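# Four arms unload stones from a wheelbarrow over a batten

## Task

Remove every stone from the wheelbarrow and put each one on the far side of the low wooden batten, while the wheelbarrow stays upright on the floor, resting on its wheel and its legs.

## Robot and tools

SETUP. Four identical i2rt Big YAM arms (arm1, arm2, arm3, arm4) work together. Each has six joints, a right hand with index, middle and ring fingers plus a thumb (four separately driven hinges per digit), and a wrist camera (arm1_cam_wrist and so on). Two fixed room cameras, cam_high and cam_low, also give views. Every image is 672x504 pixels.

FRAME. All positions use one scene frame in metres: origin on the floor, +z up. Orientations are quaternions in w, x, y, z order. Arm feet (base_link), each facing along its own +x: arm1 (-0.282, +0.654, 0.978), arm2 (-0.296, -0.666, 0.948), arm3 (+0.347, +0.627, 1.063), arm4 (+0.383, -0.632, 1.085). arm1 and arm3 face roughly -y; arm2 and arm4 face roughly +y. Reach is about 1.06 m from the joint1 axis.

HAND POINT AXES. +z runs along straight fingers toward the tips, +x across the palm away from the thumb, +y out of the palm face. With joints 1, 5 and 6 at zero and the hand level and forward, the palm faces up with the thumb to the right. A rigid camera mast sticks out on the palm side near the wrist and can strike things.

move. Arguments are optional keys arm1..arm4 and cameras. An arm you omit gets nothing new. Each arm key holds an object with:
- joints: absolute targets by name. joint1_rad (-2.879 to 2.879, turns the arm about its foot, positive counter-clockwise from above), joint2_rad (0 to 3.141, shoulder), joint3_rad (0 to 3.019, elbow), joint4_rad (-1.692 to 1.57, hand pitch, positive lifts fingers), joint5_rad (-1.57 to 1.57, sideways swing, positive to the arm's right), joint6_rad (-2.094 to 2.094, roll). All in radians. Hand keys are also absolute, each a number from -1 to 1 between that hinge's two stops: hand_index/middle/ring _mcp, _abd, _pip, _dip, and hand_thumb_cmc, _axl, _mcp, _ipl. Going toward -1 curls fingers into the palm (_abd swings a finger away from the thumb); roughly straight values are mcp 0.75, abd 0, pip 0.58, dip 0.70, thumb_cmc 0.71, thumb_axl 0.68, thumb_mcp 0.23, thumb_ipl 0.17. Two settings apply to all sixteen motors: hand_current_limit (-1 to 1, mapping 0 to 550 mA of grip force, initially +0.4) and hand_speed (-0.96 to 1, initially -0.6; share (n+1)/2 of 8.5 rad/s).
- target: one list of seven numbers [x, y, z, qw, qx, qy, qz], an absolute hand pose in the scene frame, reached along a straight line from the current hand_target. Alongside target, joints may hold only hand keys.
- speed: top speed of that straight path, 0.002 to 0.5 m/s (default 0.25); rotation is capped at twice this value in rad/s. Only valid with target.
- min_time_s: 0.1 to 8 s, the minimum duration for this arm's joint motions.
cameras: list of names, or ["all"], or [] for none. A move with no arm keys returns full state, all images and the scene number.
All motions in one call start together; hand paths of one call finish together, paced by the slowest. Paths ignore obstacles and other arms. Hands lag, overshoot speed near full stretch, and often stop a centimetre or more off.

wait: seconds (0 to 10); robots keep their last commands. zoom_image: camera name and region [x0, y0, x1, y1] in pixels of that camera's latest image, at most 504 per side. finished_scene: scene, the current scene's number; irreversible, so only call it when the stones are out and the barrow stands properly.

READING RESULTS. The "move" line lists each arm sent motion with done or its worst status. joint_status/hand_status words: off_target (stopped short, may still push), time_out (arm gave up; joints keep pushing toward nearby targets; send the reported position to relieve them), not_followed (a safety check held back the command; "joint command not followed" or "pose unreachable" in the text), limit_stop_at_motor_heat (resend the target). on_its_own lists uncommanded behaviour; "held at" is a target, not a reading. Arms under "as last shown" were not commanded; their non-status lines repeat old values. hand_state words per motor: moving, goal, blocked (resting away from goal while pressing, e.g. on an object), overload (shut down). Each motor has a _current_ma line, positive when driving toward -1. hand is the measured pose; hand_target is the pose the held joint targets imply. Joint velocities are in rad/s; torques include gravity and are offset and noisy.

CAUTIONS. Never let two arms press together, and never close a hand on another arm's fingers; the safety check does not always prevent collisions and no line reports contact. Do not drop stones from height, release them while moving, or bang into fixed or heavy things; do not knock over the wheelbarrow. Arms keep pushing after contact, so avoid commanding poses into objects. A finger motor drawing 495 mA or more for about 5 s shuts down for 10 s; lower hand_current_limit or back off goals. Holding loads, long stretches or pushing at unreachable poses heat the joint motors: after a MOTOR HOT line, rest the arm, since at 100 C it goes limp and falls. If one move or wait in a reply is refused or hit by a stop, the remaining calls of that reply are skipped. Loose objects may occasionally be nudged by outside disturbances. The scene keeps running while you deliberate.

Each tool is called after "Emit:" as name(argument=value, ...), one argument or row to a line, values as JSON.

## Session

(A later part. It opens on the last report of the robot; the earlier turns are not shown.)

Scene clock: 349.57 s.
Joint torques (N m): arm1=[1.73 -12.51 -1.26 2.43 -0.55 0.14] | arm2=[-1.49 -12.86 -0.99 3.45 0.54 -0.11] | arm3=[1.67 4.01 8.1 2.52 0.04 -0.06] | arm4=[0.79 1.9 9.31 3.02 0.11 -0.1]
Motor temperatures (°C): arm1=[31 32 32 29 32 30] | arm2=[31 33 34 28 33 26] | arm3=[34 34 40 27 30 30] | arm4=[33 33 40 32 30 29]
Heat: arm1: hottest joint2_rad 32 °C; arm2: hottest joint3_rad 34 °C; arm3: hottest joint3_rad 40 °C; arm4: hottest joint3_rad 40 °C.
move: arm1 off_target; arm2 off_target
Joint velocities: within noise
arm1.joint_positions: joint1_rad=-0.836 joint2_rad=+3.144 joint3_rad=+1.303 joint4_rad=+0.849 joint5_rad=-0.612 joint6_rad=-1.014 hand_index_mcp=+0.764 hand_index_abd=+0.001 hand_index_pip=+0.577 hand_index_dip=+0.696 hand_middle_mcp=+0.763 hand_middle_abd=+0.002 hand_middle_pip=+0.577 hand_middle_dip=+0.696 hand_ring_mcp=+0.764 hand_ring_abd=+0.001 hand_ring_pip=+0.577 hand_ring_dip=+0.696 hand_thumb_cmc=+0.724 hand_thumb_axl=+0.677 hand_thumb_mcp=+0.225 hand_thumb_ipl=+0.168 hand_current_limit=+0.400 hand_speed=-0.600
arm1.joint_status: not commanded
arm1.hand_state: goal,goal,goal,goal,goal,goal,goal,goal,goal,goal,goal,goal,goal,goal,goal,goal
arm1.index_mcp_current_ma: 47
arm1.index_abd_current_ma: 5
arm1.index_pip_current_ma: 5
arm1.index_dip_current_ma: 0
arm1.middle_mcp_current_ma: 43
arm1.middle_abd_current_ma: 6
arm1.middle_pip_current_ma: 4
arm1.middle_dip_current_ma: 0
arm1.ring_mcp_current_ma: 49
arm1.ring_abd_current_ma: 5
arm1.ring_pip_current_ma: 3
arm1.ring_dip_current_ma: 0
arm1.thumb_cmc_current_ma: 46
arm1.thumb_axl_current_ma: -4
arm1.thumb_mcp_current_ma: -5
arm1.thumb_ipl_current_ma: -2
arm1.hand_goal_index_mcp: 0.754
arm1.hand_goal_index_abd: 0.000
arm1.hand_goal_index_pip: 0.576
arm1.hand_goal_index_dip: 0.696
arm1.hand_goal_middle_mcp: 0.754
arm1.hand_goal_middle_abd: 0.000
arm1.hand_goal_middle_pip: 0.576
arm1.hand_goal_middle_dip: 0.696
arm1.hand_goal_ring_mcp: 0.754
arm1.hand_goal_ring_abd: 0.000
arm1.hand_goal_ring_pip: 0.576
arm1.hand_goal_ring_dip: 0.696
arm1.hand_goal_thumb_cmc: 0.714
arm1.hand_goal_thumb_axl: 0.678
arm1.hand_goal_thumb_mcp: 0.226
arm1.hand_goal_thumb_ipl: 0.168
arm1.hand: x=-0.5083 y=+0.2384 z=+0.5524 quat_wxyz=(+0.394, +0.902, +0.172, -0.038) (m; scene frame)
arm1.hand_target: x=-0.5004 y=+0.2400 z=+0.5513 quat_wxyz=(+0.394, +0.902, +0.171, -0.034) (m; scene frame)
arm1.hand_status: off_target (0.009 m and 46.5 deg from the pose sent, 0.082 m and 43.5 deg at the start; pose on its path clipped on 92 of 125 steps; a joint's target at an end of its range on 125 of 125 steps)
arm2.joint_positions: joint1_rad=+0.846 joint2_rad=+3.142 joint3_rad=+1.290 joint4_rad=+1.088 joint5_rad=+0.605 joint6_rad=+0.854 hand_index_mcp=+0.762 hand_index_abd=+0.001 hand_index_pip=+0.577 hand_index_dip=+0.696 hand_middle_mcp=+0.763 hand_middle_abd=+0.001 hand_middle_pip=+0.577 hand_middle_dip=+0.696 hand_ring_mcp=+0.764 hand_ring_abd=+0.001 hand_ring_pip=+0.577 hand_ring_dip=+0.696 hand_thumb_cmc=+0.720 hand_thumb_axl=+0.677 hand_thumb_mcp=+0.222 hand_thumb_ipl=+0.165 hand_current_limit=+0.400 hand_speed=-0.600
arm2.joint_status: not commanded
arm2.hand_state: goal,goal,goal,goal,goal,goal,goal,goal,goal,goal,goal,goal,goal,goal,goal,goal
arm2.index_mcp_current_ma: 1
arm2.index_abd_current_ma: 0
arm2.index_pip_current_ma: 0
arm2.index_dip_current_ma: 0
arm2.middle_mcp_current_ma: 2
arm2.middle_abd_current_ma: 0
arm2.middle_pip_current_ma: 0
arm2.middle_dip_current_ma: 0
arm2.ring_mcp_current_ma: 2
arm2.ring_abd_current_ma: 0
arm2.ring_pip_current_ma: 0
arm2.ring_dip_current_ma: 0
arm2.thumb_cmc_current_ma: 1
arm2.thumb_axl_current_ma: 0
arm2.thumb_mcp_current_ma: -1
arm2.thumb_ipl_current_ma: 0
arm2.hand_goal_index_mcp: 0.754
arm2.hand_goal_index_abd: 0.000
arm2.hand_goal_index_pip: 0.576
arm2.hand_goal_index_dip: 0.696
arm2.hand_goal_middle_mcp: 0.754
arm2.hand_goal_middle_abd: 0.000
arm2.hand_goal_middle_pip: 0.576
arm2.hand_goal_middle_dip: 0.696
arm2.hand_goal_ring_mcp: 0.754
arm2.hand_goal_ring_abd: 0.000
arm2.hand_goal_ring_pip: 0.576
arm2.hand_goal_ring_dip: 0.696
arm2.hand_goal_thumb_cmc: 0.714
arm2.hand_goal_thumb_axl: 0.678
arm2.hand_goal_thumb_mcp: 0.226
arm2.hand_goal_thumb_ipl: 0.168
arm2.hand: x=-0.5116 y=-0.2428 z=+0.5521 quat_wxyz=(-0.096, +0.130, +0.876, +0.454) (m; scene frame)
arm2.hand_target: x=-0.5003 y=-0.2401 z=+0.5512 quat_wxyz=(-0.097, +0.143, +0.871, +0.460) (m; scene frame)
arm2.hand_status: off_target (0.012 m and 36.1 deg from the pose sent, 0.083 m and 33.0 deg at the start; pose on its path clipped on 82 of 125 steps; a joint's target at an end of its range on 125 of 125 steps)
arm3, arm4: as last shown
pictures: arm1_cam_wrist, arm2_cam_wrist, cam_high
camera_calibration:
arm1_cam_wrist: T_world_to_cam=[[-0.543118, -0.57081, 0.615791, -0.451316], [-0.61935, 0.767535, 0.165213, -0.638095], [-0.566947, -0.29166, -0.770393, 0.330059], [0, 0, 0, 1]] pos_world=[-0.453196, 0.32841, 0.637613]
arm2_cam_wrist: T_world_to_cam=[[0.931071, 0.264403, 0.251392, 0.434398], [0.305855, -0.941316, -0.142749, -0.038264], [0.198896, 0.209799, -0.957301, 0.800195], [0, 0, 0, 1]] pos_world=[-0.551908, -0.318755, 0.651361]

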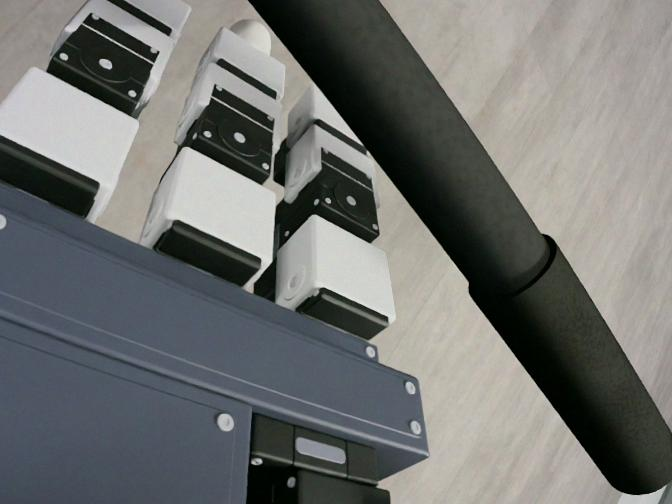

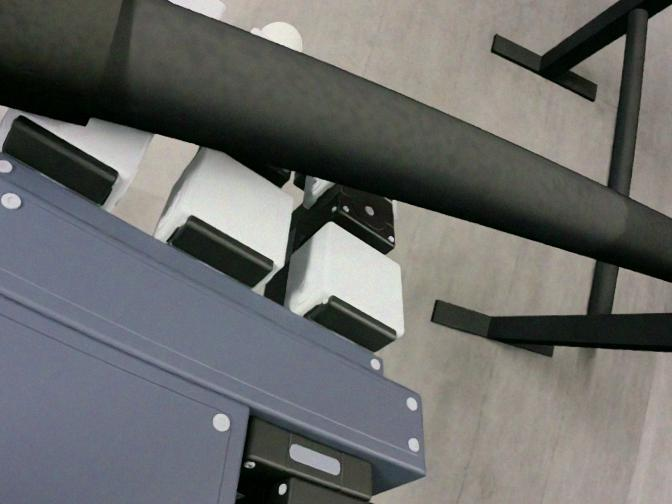

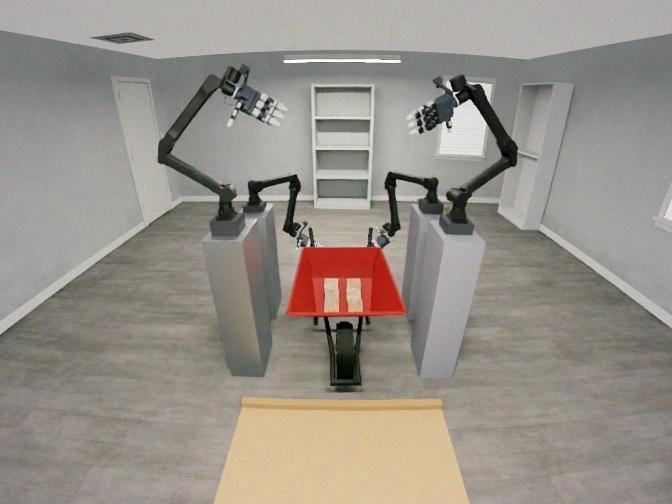

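Emit:
move(
  arm1={"target": [-0.597, 0.208, 0.589, 0.463, 0.868, -0.018, -0.178], "speed": 0.1},
  arm2={"target": [-0.562, -0.201, 0.579, -0.178, -0.018, 0.868, 0.463], "speed": 0.1},
  cameras=["arm1_cam_wrist", "arm2_cam_wrist", "cam_high"],
)

Scene clock: 491.07 s.
Joint torques (N m): arm1=[1.32 -12.98 0.9 3.66 -0.27 0.25] | arm2=[-1.44 -14.86 0.12 4.41 0.25 -0.46] | arm3=[1.79 3.37 8.18 2.61 0.01 -0.05] | arm4=[0.67 1.61 9.29 3.04 0.12 -0.09]
Motor temperatures (°C): arm1=[31 33 31 29 31 30] | arm2=[30 35 33 28 32 26] | arm3=[34 34 41 27 30 29] | arm4=[33 32 40 32 29 29]
Heat: arm1: hottest joint2_rad 33 °C; arm2: hottest joint2_rad 35 °C; arm3: hottest joint3_rad 41 °C; arm4: hottest joint3_rad 40 °C.
move: arm1 off_target; arm2 off_target
Joint velocities: within noise
arm1.joint_positions: joint1_rad=-0.794 joint2_rad=+3.144 joint3_rad=+1.323 joint4_rad=+1.126 joint5_rad=-0.317 joint6_rad=-0.612 hand_index_mcp=+0.764 hand_index_abd=+0.001 hand_index_pip=+0.577 hand_index_dip=+0.696 hand_middle_mcp=+0.763 hand_middle_abd=+0.001 hand_middle_pip=+0.577 hand_middle_dip=+0.696 hand_ring_mcp=+0.769 hand_ring_abd=+0.001 hand_ring_pip=+0.577 hand_ring_dip=+0.696 hand_thumb_cmc=+0.724 hand_thumb_axl=+0.677 hand_thumb_mcp=+0.225 hand_thumb_ipl=+0.168 hand_current_limit=+0.400 hand_speed=-0.600
arm1.joint_status: not commanded
arm1.hand_state: goal,goal,goal,goal,goal,goal,goal,goal,goal,goal,goal,goal,goal,goal,goal,goal
arm1.index_mcp_current_ma: 48
arm1.index_abd_current_ma: 5
arm1.index_pip_current_ma: 5
arm1.index_dip_current_ma: 0
arm1.middle_mcp_current_ma: 43
arm1.middle_abd_current_ma: 5
arm1.middle_pip_current_ma: 4
arm1.middle_dip_current_ma: 0
arm1.ring_mcp_current_ma: 72
arm1.ring_abd_current_ma: 5
arm1.ring_pip_current_ma: 3
arm1.ring_dip_current_ma: 0
arm1.thumb_cmc_current_ma: 46
arm1.thumb_axl_current_ma: -4
arm1.thumb_mcp_current_ma: -6
arm1.thumb_ipl_current_ma: -2
arm1.hand_goal_index_mcp: 0.754
arm1.hand_goal_index_abd: 0.000
arm1.hand_goal_index_pip: 0.576
arm1.hand_goal_index_dip: 0.696
arm1.hand_goal_middle_mcp: 0.754
arm1.hand_goal_middle_abd: 0.000
arm1.hand_goal_middle_pip: 0.576
arm1.hand_goal_middle_dip: 0.696
arm1.hand_goal_ring_mcp: 0.754
arm1.hand_goal_ring_abd: 0.000
arm1.hand_goal_ring_pip: 0.576
arm1.hand_goal_ring_dip: 0.696
arm1.hand_goal_thumb_cmc: 0.714
arm1.hand_goal_thumb_axl: 0.678
arm1.hand_goal_thumb_mcp: 0.226
arm1.hand_goal_thumb_ipl: 0.168
arm1.hand: x=-0.5969 y=+0.2163 z=+0.5831 quat_wxyz=(+0.412, +0.898, -0.010, -0.156) (m; scene frame)
arm1.hand_target: x=-0.5971 y=+0.2081 z=+0.5900 quat_wxyz=(+0.430, +0.889, -0.012, -0.160) (m; scene frame)
arm1.hand_status: off_target (0.010 m and 7.3 deg from the pose sent, 0.101 m and 28.5 deg at the start; a joint's target at an end of its range on 91 of 91 steps)
arm2.joint_positions: joint1_rad=+0.766 joint2_rad=+3.143 joint3_rad=+1.287 joint4_rad=+1.233 joint5_rad=+0.290 joint6_rad=+0.555 hand_index_mcp=+0.762 hand_index_abd=+0.001 hand_index_pip=+0.577 hand_index_dip=+0.696 hand_middle_mcp=+0.763 hand_middle_abd=+0.001 hand_middle_pip=+0.577 hand_middle_dip=+0.696 hand_ring_mcp=+0.764 hand_ring_abd=+0.001 hand_ring_pip=+0.577 hand_ring_dip=+0.696 hand_thumb_cmc=+0.720 hand_thumb_axl=+0.677 hand_thumb_mcp=+0.222 hand_thumb_ipl=+0.165 hand_current_limit=+0.400 hand_speed=-0.600
arm2.joint_status: not commanded
arm2.hand_state: goal,goal,goal,goal,goal,goal,goal,goal,goal,goal,goal,goal,goal,goal,goal,goal
arm2.index_mcp_current_ma: 1
arm2.index_abd_current_ma: 0
arm2.index_pip_current_ma: 0
arm2.index_dip_current_ma: 0
arm2.middle_mcp_current_ma: 2
arm2.middle_abd_current_ma: 0
arm2.middle_pip_current_ma: 0
arm2.middle_dip_current_ma: 0
arm2.ring_mcp_current_ma: 2
arm2.ring_abd_current_ma: 0
arm2.ring_pip_current_ma: 0
arm2.ring_dip_current_ma: 0
arm2.thumb_cmc_current_ma: 1
arm2.thumb_axl_current_ma: 0
arm2.thumb_mcp_current_ma: -1
arm2.thumb_ipl_current_ma: 0
arm2.hand_goal_index_mcp: 0.754
arm2.hand_goal_index_abd: 0.000
arm2.hand_goal_index_pip: 0.576
arm2.hand_goal_index_dip: 0.696
arm2.hand_goal_middle_mcp: 0.754
arm2.hand_goal_middle_abd: 0.000
arm2.hand_goal_middle_pip: 0.576
arm2.hand_goal_middle_dip: 0.696
arm2.hand_goal_ring_mcp: 0.754
arm2.hand_goal_ring_abd: 0.000
arm2.hand_goal_ring_pip: 0.576
arm2.hand_goal_ring_dip: 0.696
arm2.hand_goal_thumb_cmc: 0.714
arm2.hand_goal_thumb_axl: 0.678
arm2.hand_goal_thumb_mcp: 0.226
arm2.hand_goal_thumb_ipl: 0.168
arm2.hand: x=-0.5584 y=-0.2164 z=+0.5624 quat_wxyz=(-0.171, -0.017, +0.883, +0.438) (m; scene frame)
arm2.hand_target: x=-0.5615 y=-0.2013 z=+0.5789 quat_wxyz=(-0.177, -0.017, +0.868, +0.463) (m; scene frame)
arm2.hand_status: off_target (0.023 m and 3.5 deg from the pose sent, 0.071 m and 19.5 deg at the start)
arm3, arm4: as last shown
pictures: arm1_cam_wrist, arm2_cam_wrist, cam_high
camera_calibration:
arm1_cam_wrist: T_world_to_cam=[[-0.675857, -0.249471, 0.693529, -0.72508], [-0.239163, 0.964288, 0.113798, -0.466653], [-0.69715, -0.0889553, -0.711385, 0.141048], [0, 0, 0, 1]] pos_world=[-0.503324, 0.281648, 0.656307]
arm2_cam_wrist: T_world_to_cam=[[0.794147, 0.551156, 0.256043, 0.451385], [0.596395, -0.787772, -0.154038, 0.20424], [0.116805, 0.275032, -0.954313, 0.780457], [0, 0, 0, 1]] pos_world=[-0.571435, -0.30254, 0.660687]

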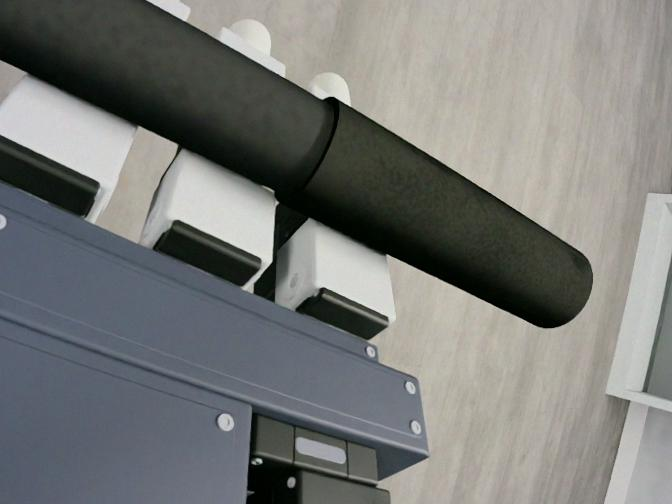

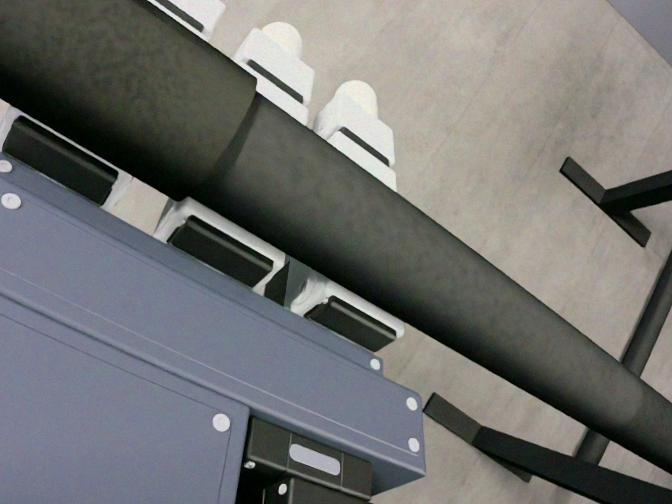

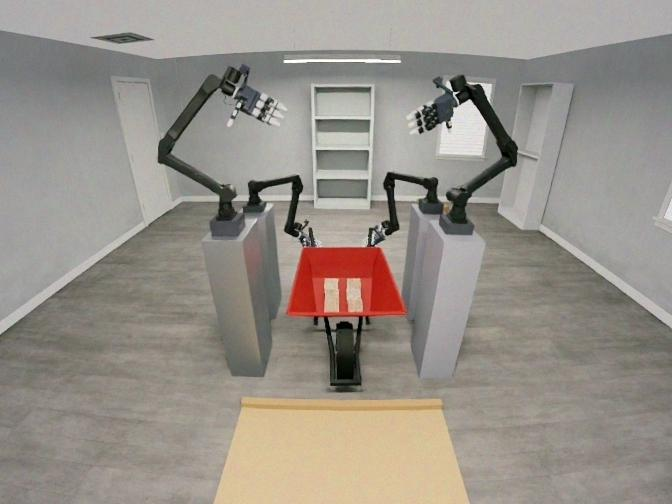

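Emit:
move(
  arm1={"target": [-0.64, 0.235, 0.53, 0.363, 0.915, -0.019, -0.181], "speed": 0.1},
  arm2={"target": [-0.63, -0.255, 0.515, -0.194, -0.038, 0.889, 0.413], "speed": 0.1},
  cameras=["arm1_cam_wrist", "arm2_cam_wrist"],
)

Scene clock: 613.80 s.
Joint torques (N m): arm1=[-0.5 -13.57 0.61 1.72 -0.17 -0.11] | arm2=[0.5 -14.04 0.14 2.03 0.43 -0.05] | arm3=[1.9 3.84 8.24 2.54 0.02 -0.08] | arm4=[0.32 1.49 9.4 3.06 0.11 -0.07]
Motor temperatures (°C): arm1=[31 33 31 29 31 29] | arm2=[30 38 33 28 31 26] | arm3=[33 34 41 27 29 29] | arm4=[32 32 40 31 29 29]
Heat: arm1: hottest joint2_rad 33 °C; arm2: hottest joint2_rad 38 °C; arm3: hottest joint3_rad 41 °C; arm4: hottest joint3_rad 40 °C.
move: arm1 off_target; arm2 off_target
Joint velocities: within noise
arm1.joint_positions: joint1_rad=-0.865 joint2_rad=+3.144 joint3_rad=+1.412 joint4_rad=+0.875 joint5_rad=-0.257 joint6_rad=-0.725 hand_index_mcp=+0.764 hand_index_abd=+0.001 hand_index_pip=+0.577 hand_index_dip=+0.696 hand_middle_mcp=+0.763 hand_middle_abd=+0.001 hand_middle_pip=+0.577 hand_middle_dip=+0.696 hand_ring_mcp=+0.768 hand_ring_abd=+0.001 hand_ring_pip=+0.577 hand_ring_dip=+0.696 hand_thumb_cmc=+0.724 hand_thumb_axl=+0.677 hand_thumb_mcp=+0.225 hand_thumb_ipl=+0.168 hand_current_limit=+0.400 hand_speed=-0.600
arm1.joint_status: not commanded
arm1.hand_state: goal,goal,goal,goal,goal,goal,goal,goal,goal,goal,goal,goal,goal,goal,goal,goal
arm1.index_mcp_current_ma: 48
arm1.index_abd_current_ma: 5
arm1.index_pip_current_ma: 5
arm1.index_dip_current_ma: 0
arm1.middle_mcp_current_ma: 43
arm1.middle_abd_current_ma: 5
arm1.middle_pip_current_ma: 4
arm1.middle_dip_current_ma: 0
arm1.ring_mcp_current_ma: 69
arm1.ring_abd_current_ma: 5
arm1.ring_pip_current_ma: 3
arm1.ring_dip_current_ma: 0
arm1.thumb_cmc_current_ma: 46
arm1.thumb_axl_current_ma: -4
arm1.thumb_mcp_current_ma: -6
arm1.thumb_ipl_current_ma: -2
arm1.hand_goal_index_mcp: 0.754
arm1.hand_goal_index_abd: 0.000
arm1.hand_goal_index_pip: 0.576
arm1.hand_goal_index_dip: 0.696
arm1.hand_goal_middle_mcp: 0.754
arm1.hand_goal_middle_abd: 0.000
arm1.hand_goal_middle_pip: 0.576
arm1.hand_goal_middle_dip: 0.696
arm1.hand_goal_ring_mcp: 0.754
arm1.hand_goal_ring_abd: 0.000
arm1.hand_goal_ring_pip: 0.576
arm1.hand_goal_ring_dip: 0.696
arm1.hand_goal_thumb_cmc: 0.714
arm1.hand_goal_thumb_axl: 0.678
arm1.hand_goal_thumb_mcp: 0.226
arm1.hand_goal_thumb_ipl: 0.168
arm1.hand: x=-0.6384 y=+0.2304 z=+0.5356 quat_wxyz=(+0.328, +0.931, -0.015, -0.158) (m; scene frame)
arm1.hand_target: x=-0.6400 y=+0.2349 z=+0.5313 quat_wxyz=(+0.324, +0.933, -0.014, -0.159) (m; scene frame)
arm1.hand_status: off_target (0.007 m and 5.2 deg from the pose sent, 0.071 m and 6.7 deg at the start; a joint's target at an end of its range on 54 of 54 steps)
arm2.joint_positions: joint1_rad=+0.936 joint2_rad=+3.143 joint3_rad=+1.384 joint4_rad=+1.004 joint5_rad=+0.326 joint6_rad=+0.709 hand_index_mcp=+0.762 hand_index_abd=+0.001 hand_index_pip=+0.577 hand_index_dip=+0.696 hand_middle_mcp=+0.763 hand_middle_abd=+0.001 hand_middle_pip=+0.577 hand_middle_dip=+0.696 hand_ring_mcp=+0.764 hand_ring_abd=+0.001 hand_ring_pip=+0.577 hand_ring_dip=+0.696 hand_thumb_cmc=+0.720 hand_thumb_axl=+0.677 hand_thumb_mcp=+0.222 hand_thumb_ipl=+0.165 hand_current_limit=+0.400 hand_speed=-0.600
arm2.joint_status: not commanded
arm2.hand_state: goal,goal,goal,goal,goal,goal,goal,goal,goal,goal,goal,goal,goal,goal,goal,goal
arm2.index_mcp_current_ma: 1
arm2.index_abd_current_ma: 0
arm2.index_pip_current_ma: 0
arm2.index_dip_current_ma: 0
arm2.middle_mcp_current_ma: 2
arm2.middle_abd_current_ma: 0
arm2.middle_pip_current_ma: 0
arm2.middle_dip_current_ma: 0
arm2.ring_mcp_current_ma: 2
arm2.ring_abd_current_ma: 0
arm2.ring_pip_current_ma: 0
arm2.ring_dip_current_ma: 0
arm2.thumb_cmc_current_ma: 1
arm2.thumb_axl_current_ma: 0
arm2.thumb_mcp_current_ma: -1
arm2.thumb_ipl_current_ma: 0
arm2.hand_goal_index_mcp: 0.754
arm2.hand_goal_index_abd: 0.000
arm2.hand_goal_index_pip: 0.576
arm2.hand_goal_index_dip: 0.696
arm2.hand_goal_middle_mcp: 0.754
arm2.hand_goal_middle_abd: 0.000
arm2.hand_goal_middle_pip: 0.576
arm2.hand_goal_middle_dip: 0.696
arm2.hand_goal_ring_mcp: 0.754
arm2.hand_goal_ring_abd: 0.000
arm2.hand_goal_ring_pip: 0.576
arm2.hand_goal_ring_dip: 0.696
arm2.hand_goal_thumb_cmc: 0.714
arm2.hand_goal_thumb_axl: 0.678
arm2.hand_goal_thumb_mcp: 0.226
arm2.hand_goal_thumb_ipl: 0.168
arm2.hand: x=-0.6316 y=-0.2499 z=+0.5229 quat_wxyz=(-0.181, -0.028, +0.908, +0.378) (m; scene frame)
arm2.hand_target: x=-0.6299 y=-0.2549 z=+0.5164 quat_wxyz=(-0.178, -0.028, +0.910, +0.373) (m; scene frame)
arm2.hand_status: off_target (0.010 m and 4.9 deg from the pose sent, 0.094 m and 4.6 deg at the start; a joint's target at an end of its range on 46 of 54 steps)
arm3, arm4: as last shown
pictures: arm1_cam_wrist, arm2_cam_wrist
camera_calibration:
arm1_cam_wrist: T_world_to_cam=[[-0.695011, -0.342226, 0.632331, -0.674766], [-0.207593, 0.937517, 0.279226, -0.547033], [-0.688379, 0.0627976, -0.722628, 0.0561846], [0, 0, 0, 1]] pos_world=[-0.543853, 0.278403, 0.620021]
arm2_cam_wrist: T_world_to_cam=[[0.765211, 0.616761, 0.184547, 0.57364], [0.63467, -0.770776, -0.0556629, 0.192369], [0.107914, 0.159721, -0.981246, 0.74026], [0, 0, 0, 1]] pos_world=[-0.640931, -0.32376, 0.631221]

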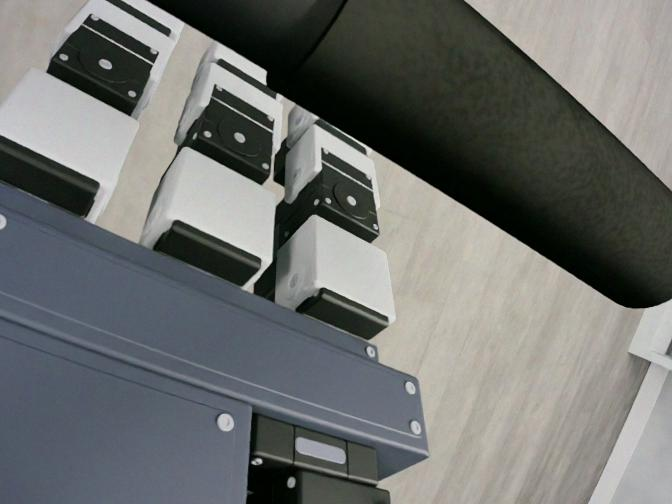

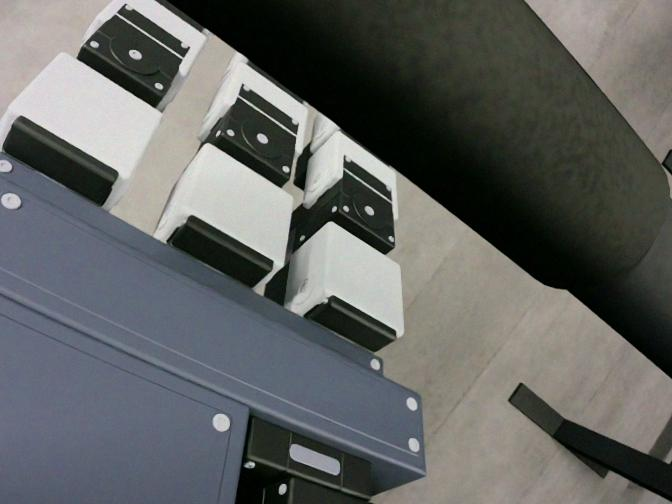

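Emit:
move(
  arm1={"target": [-0.678, 0.200, 0.531, 0.363, 0.915, -0.019, -0.181], "speed": 0.1},
  arm2={"target": [-0.669, -0.228, 0.521, -0.194, -0.038, 0.889, 0.413], "speed": 0.1},
  cameras=["arm1_cam_wrist", "arm2_cam_wrist"],
)

Scene clock: 620.97 s.
Joint torques (N m): arm1=[-0.09 -14.68 1.52 1.76 -0.15 0.03] | arm2=[0.85 -15.09 1.13 2.13 0.42 -0.21] | arm3=[1.9 3.49 8.28 2.65 0.02 -0.05] | arm4=[0.44 1.55 9.37 3.04 0.12 -0.06]
Motor temperatures (°C): arm1=[31 33 31 29 30 29] | arm2=[30 38 33 27 31 26] | arm3=[33 34 41 27 29 29] | arm4=[32 32 40 31 29 29]
Heat: arm1: hottest joint2_rad 33 °C; arm2: hottest joint2_rad 38 °C; arm3: hottest joint3_rad 41 °C; arm4: hottest joint3_rad 40 °C.
move: arm1 off_target; arm2 off_target
Joint velocities: within noise
arm1.joint_positions: joint1_rad=-0.865 joint2_rad=+3.144 joint3_rad=+1.537 joint4_rad=+0.777 joint5_rad=-0.257 joint6_rad=-0.726 hand_index_mcp=+0.764 hand_index_abd=+0.001 hand_index_pip=+0.577 hand_index_dip=+0.696 hand_middle_mcp=+0.763 hand_middle_abd=+0.001 hand_middle_pip=+0.577 hand_middle_dip=+0.696 hand_ring_mcp=+0.768 hand_ring_abd=+0.001 hand_ring_pip=+0.577 hand_ring_dip=+0.696 hand_thumb_cmc=+0.724 hand_thumb_axl=+0.677 hand_thumb_mcp=+0.225 hand_thumb_ipl=+0.168 hand_current_limit=+0.400 hand_speed=-0.600
arm1.joint_status: not commanded
arm1.hand_state: goal,goal,goal,goal,goal,goal,goal,goal,goal,goal,goal,goal,goal,goal,goal,goal
arm1.index_mcp_current_ma: 48
arm1.index_abd_current_ma: 5
arm1.index_pip_current_ma: 5
arm1.index_dip_current_ma: 0
arm1.middle_mcp_current_ma: 43
arm1.middle_abd_current_ma: 5
arm1.middle_pip_current_ma: 4
arm1.middle_dip_current_ma: 0
arm1.ring_mcp_current_ma: 68
arm1.ring_abd_current_ma: 5
arm1.ring_pip_current_ma: 3
arm1.ring_dip_current_ma: 0
arm1.thumb_cmc_current_ma: 46
arm1.thumb_axl_current_ma: -4
arm1.thumb_mcp_current_ma: -7
arm1.thumb_ipl_current_ma: -2
arm1.hand_goal_index_mcp: 0.754
arm1.hand_goal_index_abd: 0.000
arm1.hand_goal_index_pip: 0.576
arm1.hand_goal_index_dip: 0.696
arm1.hand_goal_middle_mcp: 0.754
arm1.hand_goal_middle_abd: 0.000
arm1.hand_goal_middle_pip: 0.576
arm1.hand_goal_middle_dip: 0.696
arm1.hand_goal_ring_mcp: 0.754
arm1.hand_goal_ring_abd: 0.000
arm1.hand_goal_ring_pip: 0.576
arm1.hand_goal_ring_dip: 0.696
arm1.hand_goal_thumb_cmc: 0.714
arm1.hand_goal_thumb_axl: 0.678
arm1.hand_goal_thumb_mcp: 0.226
arm1.hand_goal_thumb_ipl: 0.168
arm1.hand: x=-0.6769 y=+0.1965 z=+0.5368 quat_wxyz=(+0.337, +0.926, -0.013, -0.168) (m; scene frame)
arm1.hand_target: x=-0.6780 y=+0.2000 z=+0.5324 quat_wxyz=(+0.334, +0.928, -0.016, -0.166) (m; scene frame)
arm1.hand_status: off_target (0.007 m and 3.6 deg from the pose sent, 0.050 m and 5.1 deg at the start; a joint's target at an end of its range on 33 of 33 steps)
arm2.joint_positions: joint1_rad=+0.936 joint2_rad=+3.143 joint3_rad=+1.494 joint4_rad=+0.945 joint5_rad=+0.340 joint6_rad=+0.702 hand_index_mcp=+0.762 hand_index_abd=+0.001 hand_index_pip=+0.577 hand_index_dip=+0.696 hand_middle_mcp=+0.763 hand_middle_abd=+0.001 hand_middle_pip=+0.577 hand_middle_dip=+0.696 hand_ring_mcp=+0.764 hand_ring_abd=+0.001 hand_ring_pip=+0.577 hand_ring_dip=+0.696 hand_thumb_cmc=+0.720 hand_thumb_axl=+0.677 hand_thumb_mcp=+0.222 hand_thumb_ipl=+0.165 hand_current_limit=+0.400 hand_speed=-0.600
arm2.joint_status: not commanded
arm2.hand_state: goal,goal,goal,goal,goal,goal,goal,goal,goal,goal,goal,goal,goal,goal,goal,goal
arm2.index_mcp_current_ma: 1
arm2.index_abd_current_ma: 0
arm2.index_pip_current_ma: 0
arm2.index_dip_current_ma: 0
arm2.middle_mcp_current_ma: 2
arm2.middle_abd_current_ma: 0
arm2.middle_pip_current_ma: 0
arm2.middle_dip_current_ma: 0
arm2.ring_mcp_current_ma: 2
arm2.ring_abd_current_ma: 0
arm2.ring_pip_current_ma: 0
arm2.ring_dip_current_ma: 0
arm2.thumb_cmc_current_ma: 1
arm2.thumb_axl_current_ma: 0
arm2.thumb_mcp_current_ma: -1
arm2.thumb_ipl_current_ma: 0
arm2.hand_goal_index_mcp: 0.754
arm2.hand_goal_index_abd: 0.000
arm2.hand_goal_index_pip: 0.576
arm2.hand_goal_index_dip: 0.696
arm2.hand_goal_middle_mcp: 0.754
arm2.hand_goal_middle_abd: 0.000
arm2.hand_goal_middle_pip: 0.576
arm2.hand_goal_middle_dip: 0.696
arm2.hand_goal_ring_mcp: 0.754
arm2.hand_goal_ring_abd: 0.000
arm2.hand_goal_ring_pip: 0.576
arm2.hand_goal_ring_dip: 0.696
arm2.hand_goal_thumb_cmc: 0.714
arm2.hand_goal_thumb_axl: 0.678
arm2.hand_goal_thumb_mcp: 0.226
arm2.hand_goal_thumb_ipl: 0.168
arm2.hand: x=-0.6671 y=-0.2205 z=+0.5286 quat_wxyz=(-0.193, -0.024, +0.897, +0.397) (m; scene frame)
arm2.hand_target: x=-0.6688 y=-0.2279 z=+0.5222 quat_wxyz=(-0.187, -0.034, +0.900, +0.393) (m; scene frame)
arm2.hand_status: off_target (0.011 m and 2.6 deg from the pose sent, 0.043 m and 4.9 deg at the start; a joint's target at an end of its range on 33 of 33 steps)
arm3, arm4: as last shown
pictures: arm1_cam_wrist, arm2_cam_wrist
camera_calibration:
arm1_cam_wrist: T_world_to_cam=[[-0.680917, -0.330408, 0.653592, -0.718107], [-0.201939, 0.942554, 0.266105, -0.513769], [-0.703969, 0.0492095, -0.708524, 0.0171837], [0, 0, 0, 1]] pos_world=[-0.580625, 0.246141, 0.61824]
arm2_cam_wrist: T_world_to_cam=[[0.774209, 0.604764, 0.186713, 0.583808], [0.627861, -0.771092, -0.105866, 0.259817], [0.0799486, 0.199192, -0.976694, 0.73254], [0, 0, 0, 1]] pos_world=[-0.673684, -0.298639, 0.633969]

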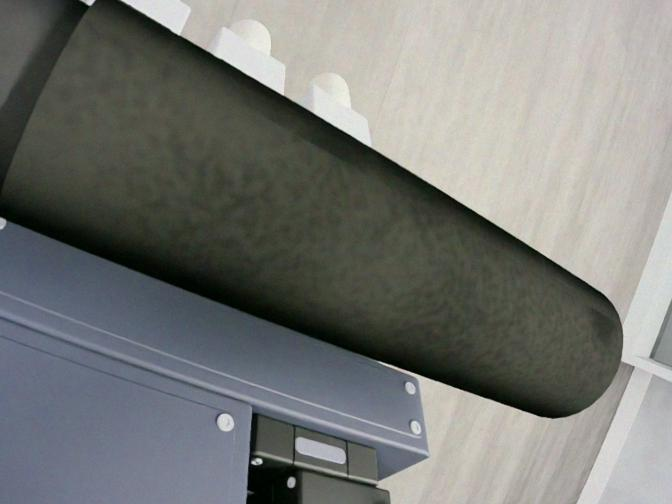

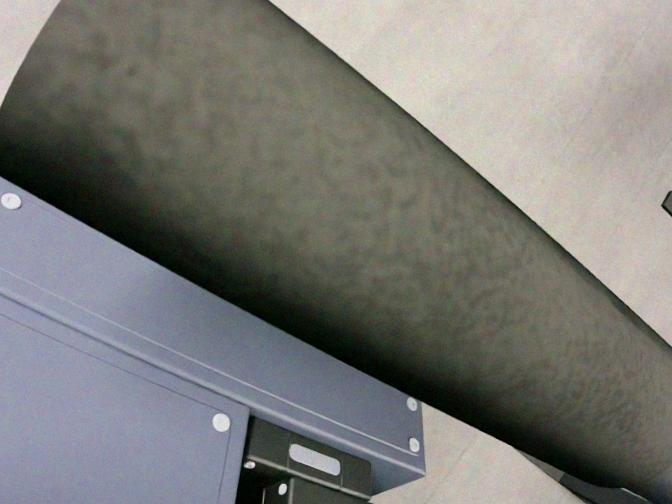

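Emit:
move(
  arm1={"target": [-0.682, 0.189, 0.529, 0.363, 0.915, -0.019, -0.181], "speed": 0.1},
  arm2={"target": [-0.661, -0.223, 0.548, -0.194, -0.038, 0.889, 0.413], "speed": 0.1},
  cameras=["arm1_cam_wrist", "arm2_cam_wrist"],
)

Emit:
move(
  arm1={"joints": {"hand_index_mcp": -0.34, "hand_middle_mcp": -0.34, "hand_ring_mcp": -0.34, "hand_thumb_cmc": -0.4}},
  arm2={"joints": {"hand_index_mcp": -0.34, "hand_middle_mcp": -0.34, "hand_ring_mcp": -0.34, "hand_thumb_cmc": -0.4}},
  cameras=["arm1_cam_wrist", "arm2_cam_wrist"],
)

Scene clock: 662.20 s.
Joint torques (N m): arm1=[0.85 -14.86 2.03 1.74 -0.12 0.11] | arm2=[-0.67 -17.14 -0.02 3.28 0.37 -0.18] | arm3=[1.73 3.6 8.21 2.47 0.04 -0.07] | arm4=[0.5 1.79 9.37 3.02 0.12 -0.08]
Motor temperatures (°C): arm1=[31 33 31 29 30 29] | arm2=[30 38 33 27 31 26] | arm3=[33 34 41 27 29 29] | arm4=[32 32 40 31 29 29]
Heat: arm1: hottest joint2_rad 33 °C; arm2: hottest joint2_rad 38 °C; arm3: hottest joint3_rad 41 °C; arm4: hottest joint3_rad 40 °C.
move: arm1 off_target; arm2 off_target
Joint velocities: within noise
arm1.joint_positions: joint1_rad=-0.865 joint2_rad=+3.144 joint3_rad=+1.561 joint4_rad=+0.744 joint5_rad=-0.247 joint6_rad=-0.726 hand_index_mcp=+0.764 hand_index_abd=+0.001 hand_index_pip=+0.577 hand_index_dip=+0.696 hand_middle_mcp=+0.763 hand_middle_abd=+0.001 hand_middle_pip=+0.577 hand_middle_dip=+0.696 hand_ring_mcp=+0.768 hand_ring_abd=+0.001 hand_ring_pip=+0.577 hand_ring_dip=+0.696 hand_thumb_cmc=+0.724 hand_thumb_axl=+0.677 hand_thumb_mcp=+0.225 hand_thumb_ipl=+0.168 hand_current_limit=+0.400 hand_speed=-0.600
arm1.joint_status: not commanded
arm1.hand_state: goal,goal,goal,goal,goal,goal,goal,goal,goal,goal,goal,goal,goal,goal,goal,goal
arm1.index_mcp_current_ma: 48
arm1.index_abd_current_ma: 5
arm1.index_pip_current_ma: 5
arm1.index_dip_current_ma: 0
arm1.middle_mcp_current_ma: 43
arm1.middle_abd_current_ma: 5
arm1.middle_pip_current_ma: 4
arm1.middle_dip_current_ma: 0
arm1.ring_mcp_current_ma: 68
arm1.ring_abd_current_ma: 5
arm1.ring_pip_current_ma: 3
arm1.ring_dip_current_ma: 0
arm1.thumb_cmc_current_ma: 46
arm1.thumb_axl_current_ma: -4
arm1.thumb_mcp_current_ma: -7
arm1.thumb_ipl_current_ma: -2
arm1.hand_goal_index_mcp: 0.754
arm1.hand_goal_index_abd: 0.000
arm1.hand_goal_index_pip: 0.576
arm1.hand_goal_index_dip: 0.696
arm1.hand_goal_middle_mcp: 0.754
arm1.hand_goal_middle_abd: 0.000
arm1.hand_goal_middle_pip: 0.576
arm1.hand_goal_middle_dip: 0.696
arm1.hand_goal_ring_mcp: 0.754
arm1.hand_goal_ring_abd: 0.000
arm1.hand_goal_ring_pip: 0.576
arm1.hand_goal_ring_dip: 0.696
arm1.hand_goal_thumb_cmc: 0.714
arm1.hand_goal_thumb_axl: 0.678
arm1.hand_goal_thumb_mcp: 0.226
arm1.hand_goal_thumb_ipl: 0.168
arm1.hand: x=-0.6843 y=+0.1922 z=+0.5338 quat_wxyz=(+0.331, +0.928, -0.015, -0.167) (m; scene frame)
arm1.hand_target: x=-0.6819 y=+0.1891 z=+0.5304 quat_wxyz=(+0.331, +0.929, -0.016, -0.165) (m; scene frame)
arm1.hand_status: off_target (0.006 m and 4.3 deg from the pose sent, 0.012 m and 3.6 deg at the start; a joint's target at an end of its range on 30 of 30 steps)
arm2.joint_positions: joint1_rad=+0.936 joint2_rad=+3.143 joint3_rad=+1.441 joint4_rad=+0.998 joint5_rad=+0.340 joint6_rad=+0.662 hand_index_mcp=+0.762 hand_index_abd=+0.001 hand_index_pip=+0.577 hand_index_dip=+0.696 hand_middle_mcp=+0.763 hand_middle_abd=+0.001 hand_middle_pip=+0.577 hand_middle_dip=+0.696 hand_ring_mcp=+0.764 hand_ring_abd=+0.001 hand_ring_pip=+0.577 hand_ring_dip=+0.696 hand_thumb_cmc=+0.720 hand_thumb_axl=+0.677 hand_thumb_mcp=+0.222 hand_thumb_ipl=+0.165 hand_current_limit=+0.400 hand_speed=-0.600
arm2.joint_status: not commanded
arm2.hand_state: goal,goal,goal,goal,goal,goal,goal,goal,goal,goal,goal,goal,goal,goal,goal,goal
arm2.index_mcp_current_ma: 1
arm2.index_abd_current_ma: 0
arm2.index_pip_current_ma: 0
arm2.index_dip_current_ma: 0
arm2.middle_mcp_current_ma: 2
arm2.middle_abd_current_ma: 0
arm2.middle_pip_current_ma: 0
arm2.middle_dip_current_ma: 0
arm2.ring_mcp_current_ma: 2
arm2.ring_abd_current_ma: 0
arm2.ring_pip_current_ma: 0
arm2.ring_dip_current_ma: 0
arm2.thumb_cmc_current_ma: 1
arm2.thumb_axl_current_ma: 0
arm2.thumb_mcp_current_ma: -1
arm2.thumb_ipl_current_ma: 0
arm2.hand_goal_index_mcp: 0.754
arm2.hand_goal_index_abd: 0.000
arm2.hand_goal_index_pip: 0.576
arm2.hand_goal_index_dip: 0.696
arm2.hand_goal_middle_mcp: 0.754
arm2.hand_goal_middle_abd: 0.000
arm2.hand_goal_middle_pip: 0.576
arm2.hand_goal_middle_dip: 0.696
arm2.hand_goal_ring_mcp: 0.754
arm2.hand_goal_ring_abd: 0.000
arm2.hand_goal_ring_pip: 0.576
arm2.hand_goal_ring_dip: 0.696
arm2.hand_goal_thumb_cmc: 0.714
arm2.hand_goal_thumb_axl: 0.678
arm2.hand_goal_thumb_mcp: 0.226
arm2.hand_goal_thumb_ipl: 0.168
arm2.hand: x=-0.6544 y=-0.2328 z=+0.5327 quat_wxyz=(-0.185, -0.041, +0.896, +0.401) (m; scene frame)
arm2.hand_target: x=-0.6609 y=-0.2229 z=+0.5478 quat_wxyz=(-0.194, -0.038, +0.889, +0.413) (m; scene frame)
arm2.hand_status: off_target (0.019 m and 1.9 deg from the pose sent, 0.021 m and 2.6 deg at the start)
arm3.joint_positions: joint1_rad=+0.255 joint2_rad=+0.559 joint3_rad=+1.361 joint4_rad=-1.311 joint5_rad=+0.069 joint6_rad=+1.130 hand_index_mcp=+0.755 hand_index_abd=+0.000 hand_index_pip=+0.577 hand_index_dip=+0.696 hand_middle_mcp=+0.755 hand_middle_abd=+0.000 hand_middle_pip=+0.577 hand_middle_dip=+0.696 hand_ring_mcp=+0.755 hand_ring_abd=+0.000 hand_ring_pip=+0.577 hand_ring_dip=+0.696 hand_thumb_cmc=+0.715 hand_thumb_axl=+0.677 hand_thumb_mcp=+0.226 hand_thumb_ipl=+0.168 hand_current_limit=+0.400 hand_speed=-0.600
arm3.joint_status: not commanded
arm3.hand_state: goal,goal,goal,goal,goal,goal,goal,goal,goal,goal,goal,goal,goal,goal,goal,goal
arm3.index_mcp_current_ma: 1
arm3.index_abd_current_ma: 0
arm3.index_pip_current_ma: 1
arm3.index_dip_current_ma: 0
arm3.middle_mcp_current_ma: 1
arm3.middle_abd_current_ma: 0
arm3.middle_pip_current_ma: 1
arm3.middle_dip_current_ma: 0
arm3.ring_mcp_current_ma: 1
arm3.ring_abd_current_ma: 1
arm3.ring_pip_current_ma: 1
arm3.ring_dip_current_ma: 0
arm3.thumb_cmc_current_ma: 1
arm3.thumb_axl_current_ma: -1
arm3.thumb_mcp_current_ma: 0
arm3.thumb_ipl_current_ma: -1
arm3.hand_goal_index_mcp: 0.754
arm3.hand_goal_index_abd: 0.000
arm3.hand_goal_index_pip: 0.576
arm3.hand_goal_index_dip: 0.696
arm3.hand_goal_middle_mcp: 0.754
arm3.hand_goal_middle_abd: 0.000
arm3.hand_goal_middle_pip: 0.576
arm3.hand_goal_middle_dip: 0.696
arm3.hand_goal_ring_mcp: 0.754
arm3.hand_goal_ring_abd: 0.000
arm3.hand_goal_ring_pip: 0.576
arm3.hand_goal_ring_dip: 0.696
arm3.hand_goal_thumb_cmc: 0.714
arm3.hand_goal_thumb_axl: 0.678
arm3.hand_goal_thumb_mcp: 0.226
arm3.hand_goal_thumb_ipl: 0.168
arm3.hand: x=+0.3010 y=+0.3907 z=+1.6229 quat_wxyz=(+0.413, +0.768, -0.390, +0.296) (m; scene frame)
arm3.hand_target: x=+0.3002 y=+0.3940 z=+1.6332 quat_wxyz=(+0.421, +0.762, -0.387, +0.303) (m; scene frame)
arm3.hand_status: not commanded
arm4.joint_positions: joint1_rad=+0.189 joint2_rad=+0.613 joint3_rad=+1.413 joint4_rad=-1.319 joint5_rad=-0.023 joint6_rad=+1.061 hand_index_mcp=+0.755 hand_index_abd=+0.000 hand_index_pip=+0.577 hand_index_dip=+0.696 hand_middle_mcp=+0.755 hand_middle_abd=+0.000 hand_middle_pip=+0.577 hand_middle_dip=+0.696 hand_ring_mcp=+0.755 hand_ring_abd=+0.000 hand_ring_pip=+0.577 hand_ring_dip=+0.696 hand_thumb_cmc=+0.715 hand_thumb_axl=+0.677 hand_thumb_mcp=+0.226 hand_thumb_ipl=+0.168 hand_current_limit=+0.400 hand_speed=-0.600
arm4.joint_status: not commanded
arm4.hand_state: goal,goal,goal,goal,goal,goal,goal,goal,goal,goal,goal,goal,goal,goal,goal,goal
arm4.index_mcp_current_ma: 0
arm4.index_abd_current_ma: 0
arm4.index_pip_current_ma: 0
arm4.index_dip_current_ma: 0
arm4.middle_mcp_current_ma: 0
arm4.middle_abd_current_ma: 0
arm4.middle_pip_current_ma: 0
arm4.middle_dip_current_ma: 0
arm4.ring_mcp_current_ma: 0
arm4.ring_abd_current_ma: 0
arm4.ring_pip_current_ma: 0
arm4.ring_dip_current_ma: 0
arm4.thumb_cmc_current_ma: 0
arm4.thumb_axl_current_ma: 0
arm4.thumb_mcp_current_ma: 0
arm4.thumb_ipl_current_ma: 0
arm4.hand_goal_index_mcp: 0.754
arm4.hand_goal_index_abd: 0.000
arm4.hand_goal_index_pip: 0.576
arm4.hand_goal_index_dip: 0.696
arm4.hand_goal_middle_mcp: 0.754
arm4.hand_goal_middle_abd: 0.000
arm4.hand_goal_middle_pip: 0.576
arm4.hand_goal_middle_dip: 0.696
arm4.hand_goal_ring_mcp: 0.754
arm4.hand_goal_ring_abd: 0.000
arm4.hand_goal_ring_pip: 0.576
arm4.hand_goal_ring_dip: 0.696
arm4.hand_goal_thumb_cmc: 0.714
arm4.hand_goal_thumb_axl: 0.678
arm4.hand_goal_thumb_mcp: 0.226
arm4.hand_goal_thumb_ipl: 0.168
arm4.hand: x=+0.4077 y=-0.3776 z=+1.6585 quat_wxyz=(-0.299, +0.353, +0.790, +0.403) (m; scene frame)
arm4.hand_target: x=+0.4082 y=-0.3810 z=+1.6705 quat_wxyz=(-0.306, +0.350, +0.783, +0.412) (m; scene frame)
arm4.hand_status: not commanded
pictures: arm1_cam_wrist, arm2_cam_wrist
camera_calibration:
arm1_cam_wrist: T_world_to_cam=[[-0.684822, -0.333693, 0.647818, -0.721481], [-0.196385, 0.940613, 0.276911, -0.511955], [-0.701749, 0.0624127, -0.709685, 0.00971442], [0, 0, 0, 1]] pos_world=[-0.587809, 0.240192, 0.616048]
arm2_cam_wrist: T_world_to_cam=[[0.753862, 0.620263, 0.216715, 0.554895], [0.649141, -0.754094, -0.0997893, 0.257442], [0.101528, 0.215906, -0.971121, 0.75304], [0, 0, 0, 1]] pos_world=[-0.661885, -0.312631, 0.636729]

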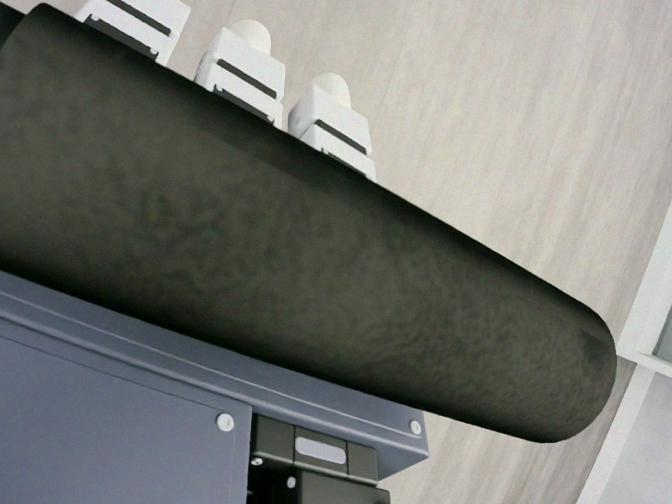

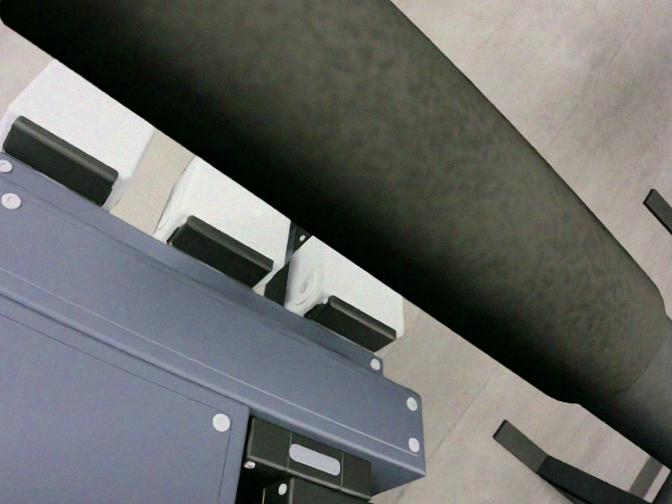

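Scene clock: 663.47 s.
Joint torques (N m): arm1=[0.91 -14.92 2.02 1.84 -0.32 0.2] | arm2=[-0.62 -17.08 0.06 3.33 0.41 -0.24] | arm3=[1.44 4.01 8.25 2.5 0.03 -0.07] | arm4=[0.85 1.55 9.4 3.14 0.11 -0.07]
Motor temperatures (°C): arm1=[31 33 31 29 30 29] | arm2=[30 38 33 27 31 26] | arm3=[33 34 41 27 29 29] | arm4=[32 32 40 31 29 29]
Heat: arm1: hottest joint2_rad 33 °C; arm2: hottest joint2_rad 38 °C; arm3: hottest joint3_rad 41 °C; arm4: hottest joint3_rad 40 °C.
move: arm1 off_target; arm2 done
Joint velocities: within noise
arm1.joint_positions: joint1_rad=-0.865 joint2_rad=+3.144 joint3_rad=+1.561 joint4_rad=+0.742 joint5_rad=-0.246 joint6_rad=-0.724 hand_index_mcp=-0.323 hand_index_abd=+0.001 hand_index_pip=+0.577 hand_index_dip=+0.696 hand_middle_mcp=-0.322 hand_middle_abd=+0.001 hand_middle_pip=+0.577 hand_middle_dip=+0.696 hand_ring_mcp=-0.318 hand_ring_abd=+0.001 hand_ring_pip=+0.577 hand_ring_dip=+0.696 hand_thumb_cmc=-0.399 hand_thumb_axl=+0.677 hand_thumb_mcp=+0.225 hand_thumb_ipl=+0.168 hand_current_limit=+0.400 hand_speed=-0.600
arm1.joint_status: hand_ring_mcp off_target (ended at -0.318, target -0.340); the others done
arm1.hand_state: goal,goal,goal,goal,goal,goal,goal,goal,blocked,goal,goal,goal,goal,goal,goal,goal
arm1.index_mcp_current_ma: 85
arm1.index_abd_current_ma: 5
arm1.index_pip_current_ma: 5
arm1.index_dip_current_ma: 0
arm1.middle_mcp_current_ma: 89
arm1.middle_abd_current_ma: 5
arm1.middle_pip_current_ma: 4
arm1.middle_dip_current_ma: 0
arm1.ring_mcp_current_ma: 110
arm1.ring_abd_current_ma: 5
arm1.ring_pip_current_ma: 3
arm1.ring_dip_current_ma: 0
arm1.thumb_cmc_current_ma: 4
arm1.thumb_axl_current_ma: -4
arm1.thumb_mcp_current_ma: -7
arm1.thumb_ipl_current_ma: -2
arm1.hand_goal_index_mcp: -0.340
arm1.hand_goal_index_abd: 0.000
arm1.hand_goal_index_pip: 0.576
arm1.hand_goal_index_dip: 0.696
arm1.hand_goal_middle_mcp: -0.340
arm1.hand_goal_middle_abd: 0.000
arm1.hand_goal_middle_pip: 0.576
arm1.hand_goal_middle_dip: 0.696
arm1.hand_goal_ring_mcp: -0.340
arm1.hand_goal_ring_abd: 0.000
arm1.hand_goal_ring_pip: 0.576
arm1.hand_goal_ring_dip: 0.696
arm1.hand_goal_thumb_cmc: -0.400
arm1.hand_goal_thumb_axl: 0.678
arm1.hand_goal_thumb_mcp: 0.226
arm1.hand_goal_thumb_ipl: 0.168
arm1.hand: x=-0.6844 y=+0.1925 z=+0.5333 quat_wxyz=(+0.330, +0.929, -0.016, -0.167) (m; scene frame)
arm1.hand_target: x=-0.6818 y=+0.1891 z=+0.5304 quat_wxyz=(+0.331, +0.929, -0.016, -0.164) (m; scene frame)
arm1.hand_status: not commanded
arm2.joint_positions: joint1_rad=+0.936 joint2_rad=+3.143 joint3_rad=+1.441 joint4_rad=+0.999 joint5_rad=+0.340 joint6_rad=+0.662 hand_index_mcp=-0.323 hand_index_abd=+0.001 hand_index_pip=+0.577 hand_index_dip=+0.696 hand_middle_mcp=-0.321 hand_middle_abd=+0.001 hand_middle_pip=+0.577 hand_middle_dip=+0.696 hand_ring_mcp=-0.322 hand_ring_abd=+0.001 hand_ring_pip=+0.577 hand_ring_dip=+0.696 hand_thumb_cmc=-0.390 hand_thumb_axl=+0.677 hand_thumb_mcp=+0.222 hand_thumb_ipl=+0.165 hand_current_limit=+0.400 hand_speed=-0.600
arm2.joint_status: all done
arm2.hand_state: goal,goal,goal,goal,goal,goal,goal,goal,goal,goal,goal,goal,goal,goal,goal,goal
arm2.index_mcp_current_ma: 6
arm2.index_abd_current_ma: 0
arm2.index_pip_current_ma: 0
arm2.index_dip_current_ma: 0
arm2.middle_mcp_current_ma: 7
arm2.middle_abd_current_ma: 0
arm2.middle_pip_current_ma: 0
arm2.middle_dip_current_ma: 0
arm2.ring_mcp_current_ma: 7
arm2.ring_abd_current_ma: 0
arm2.ring_pip_current_ma: 0
arm2.ring_dip_current_ma: 0
arm2.thumb_cmc_current_ma: 2
arm2.thumb_axl_current_ma: 0
arm2.thumb_mcp_current_ma: -1
arm2.thumb_ipl_current_ma: 0
arm2.hand_goal_index_mcp: -0.340
arm2.hand_goal_index_abd: 0.000
arm2.hand_goal_index_pip: 0.576
arm2.hand_goal_index_dip: 0.696
arm2.hand_goal_middle_mcp: -0.340
arm2.hand_goal_middle_abd: 0.000
arm2.hand_goal_middle_pip: 0.576
arm2.hand_goal_middle_dip: 0.696
arm2.hand_goal_ring_mcp: -0.340
arm2.hand_goal_ring_abd: 0.000
arm2.hand_goal_ring_pip: 0.576
arm2.hand_goal_ring_dip: 0.696
arm2.hand_goal_thumb_cmc: -0.400
arm2.hand_goal_thumb_axl: 0.678
arm2.hand_goal_thumb_mcp: 0.226
arm2.hand_goal_thumb_ipl: 0.168
arm2.hand: x=-0.6547 y=-0.2326 z=+0.5331 quat_wxyz=(-0.186, -0.042, +0.896, +0.401) (m; scene frame)
arm2.hand_target: x=-0.6608 y=-0.2230 z=+0.5477 quat_wxyz=(-0.194, -0.038, +0.889, +0.413) (m; scene frame)
arm2.hand_status: not commanded
arm3, arm4: as last shown
pictures: arm1_cam_wrist, arm2_cam_wrist
camera_calibration:
arm1_cam_wrist: T_world_to_cam=[[-0.68636, -0.333603, 0.646234, -0.721367], [-0.195027, 0.940469, 0.278358, -0.511976], [-0.700624, 0.0650208, -0.710562, 0.00994021], [0, 0, 0, 1]] pos_world=[-0.588003, 0.240202, 0.615748]
arm2_cam_wrist: T_world_to_cam=[[0.753652, 0.620412, 0.21702, 0.554705], [0.649463, -0.753683, -0.100799, 0.258733], [0.101028, 0.216914, -0.970949, 0.753215], [0, 0, 0, 1]] pos_world=[-0.662188, -0.312525, 0.637031]

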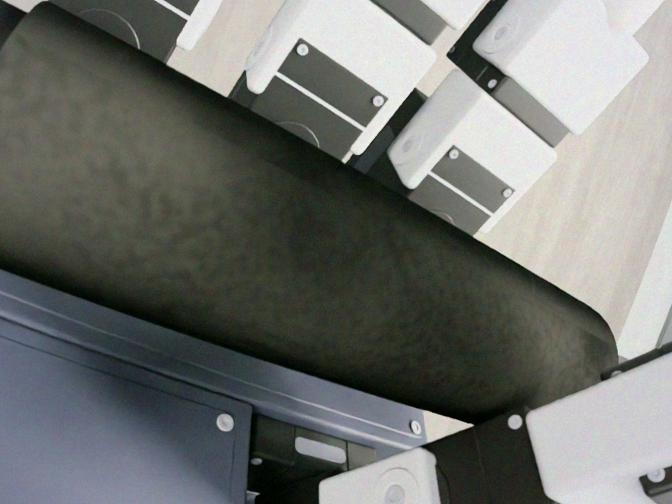

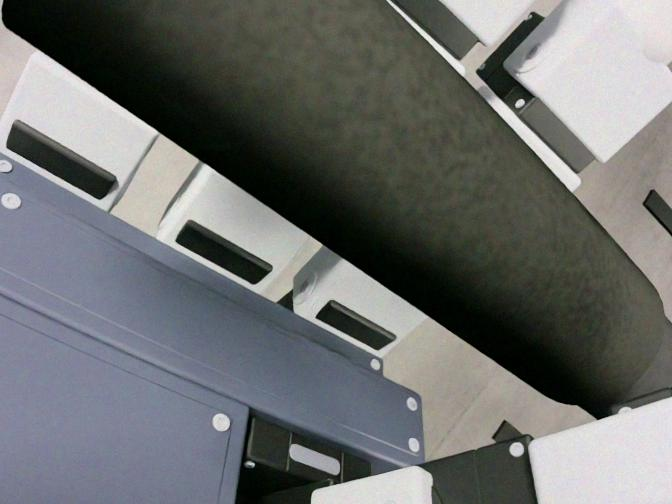

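Emit:
move(
  arm2={"target": [-0.665, -0.209, 0.568, -0.194, -0.038, 0.889, 0.413], "speed": 0.05},
  cameras=["arm2_cam_wrist"],
)

Scene clock: 672.43 s.
Joint torques (N m): arm1=[0.85 -14.92 2.03 1.84 -0.32 0.21] | arm2=[-0.85 -17.08 0.2 2.52 0.22 -0.25] | arm3=[2.2 3.72 8.21 2.56 0.01 -0.04] | arm4=[0.56 1.55 9.32 3 0.13 -0.07]
Motor temperatures (°C): arm1=[31 33 31 29 30 29] | arm2=[30 38 33 27 31 26] | arm3=[33 34 41 27 29 29] | arm4=[32 32 40 31 29 29]
Heat: arm1: hottest joint2_rad 33 °C; arm2: hottest joint2_rad 38 °C; arm3: hottest joint3_rad 41 °C; arm4: hottest joint3_rad 40 °C.
move: arm2 done
Joint velocities: within noise
arm1, arm3, arm4: as last shown
arm2.joint_positions: joint1_rad=+0.922 joint2_rad=+3.081 joint3_rad=+1.412 joint4_rad=+0.999 joint5_rad=+0.329 joint6_rad=+0.649 hand_index_mcp=-0.324 hand_index_abd=+0.001 hand_index_pip=+0.577 hand_index_dip=+0.696 hand_middle_mcp=-0.321 hand_middle_abd=+0.001 hand_middle_pip=+0.577 hand_middle_dip=+0.696 hand_ring_mcp=-0.322 hand_ring_abd=+0.001 hand_ring_pip=+0.577 hand_ring_dip=+0.696 hand_thumb_cmc=-0.390 hand_thumb_axl=+0.677 hand_thumb_mcp=+0.222 hand_thumb_ipl=+0.165 hand_current_limit=+0.400 hand_speed=-0.600
arm2.joint_status: not commanded
arm2.hand_state: goal,goal,goal,goal,goal,goal,goal,goal,goal,goal,goal,goal,goal,goal,goal,goal
arm2.index_mcp_current_ma: 6
arm2.index_abd_current_ma: 0
arm2.index_pip_current_ma: 0
arm2.index_dip_current_ma: 0
arm2.middle_mcp_current_ma: 7
arm2.middle_abd_current_ma: 0
arm2.middle_pip_current_ma: 0
arm2.middle_dip_current_ma: 0
arm2.ring_mcp_current_ma: 7
arm2.ring_abd_current_ma: 0
arm2.ring_pip_current_ma: 0
arm2.ring_dip_current_ma: 0
arm2.thumb_cmc_current_ma: 2
arm2.thumb_axl_current_ma: 0
arm2.thumb_mcp_current_ma: -1
arm2.thumb_ipl_current_ma: 0
arm2.hand_goal_index_mcp: -0.340
arm2.hand_goal_index_abd: 0.000
arm2.hand_goal_index_pip: 0.576
arm2.hand_goal_index_dip: 0.696
arm2.hand_goal_middle_mcp: -0.340
arm2.hand_goal_middle_abd: 0.000
arm2.hand_goal_middle_pip: 0.576
arm2.hand_goal_middle_dip: 0.696
arm2.hand_goal_ring_mcp: -0.340
arm2.hand_goal_ring_abd: 0.000
arm2.hand_goal_ring_pip: 0.576
arm2.hand_goal_ring_dip: 0.696
arm2.hand_goal_thumb_cmc: -0.400
arm2.hand_goal_thumb_axl: 0.678
arm2.hand_goal_thumb_mcp: 0.226
arm2.hand_goal_thumb_ipl: 0.168
arm2.hand: x=-0.6657 y=-0.2164 z=+0.5612 quat_wxyz=(-0.195, -0.040, +0.890, +0.410) (m; scene frame)
arm2.hand_target: x=-0.6649 y=-0.2090 z=+0.5680 quat_wxyz=(-0.194, -0.038, +0.889, +0.413) (m; scene frame)
arm2.hand_status: done (0.010 m and 0.4 deg from the pose sent, 0.043 m and 1.9 deg at the start)
pictures: arm2_cam_wrist
camera_calibration:
arm2_cam_wrist: T_world_to_cam=[[0.757239, 0.617299, 0.21338, 0.550638], [0.648112, -0.750633, -0.128457, 0.296067], [0.0808733, 0.235567, -0.968487, 0.767294], [0, 0, 0, 1]] pos_world=[-0.670903, -0.29842, 0.663652]

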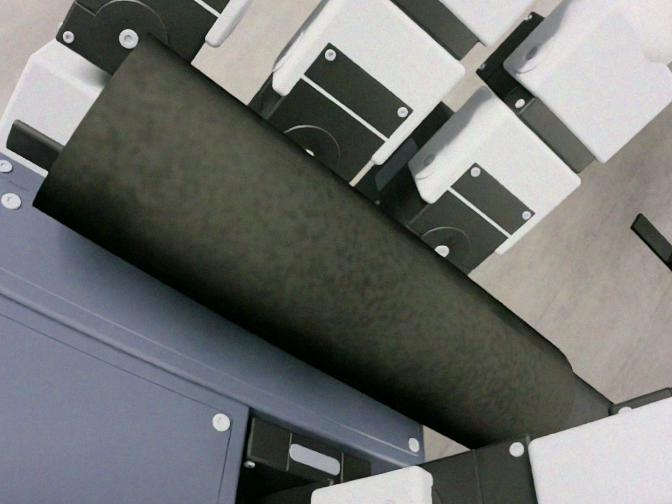

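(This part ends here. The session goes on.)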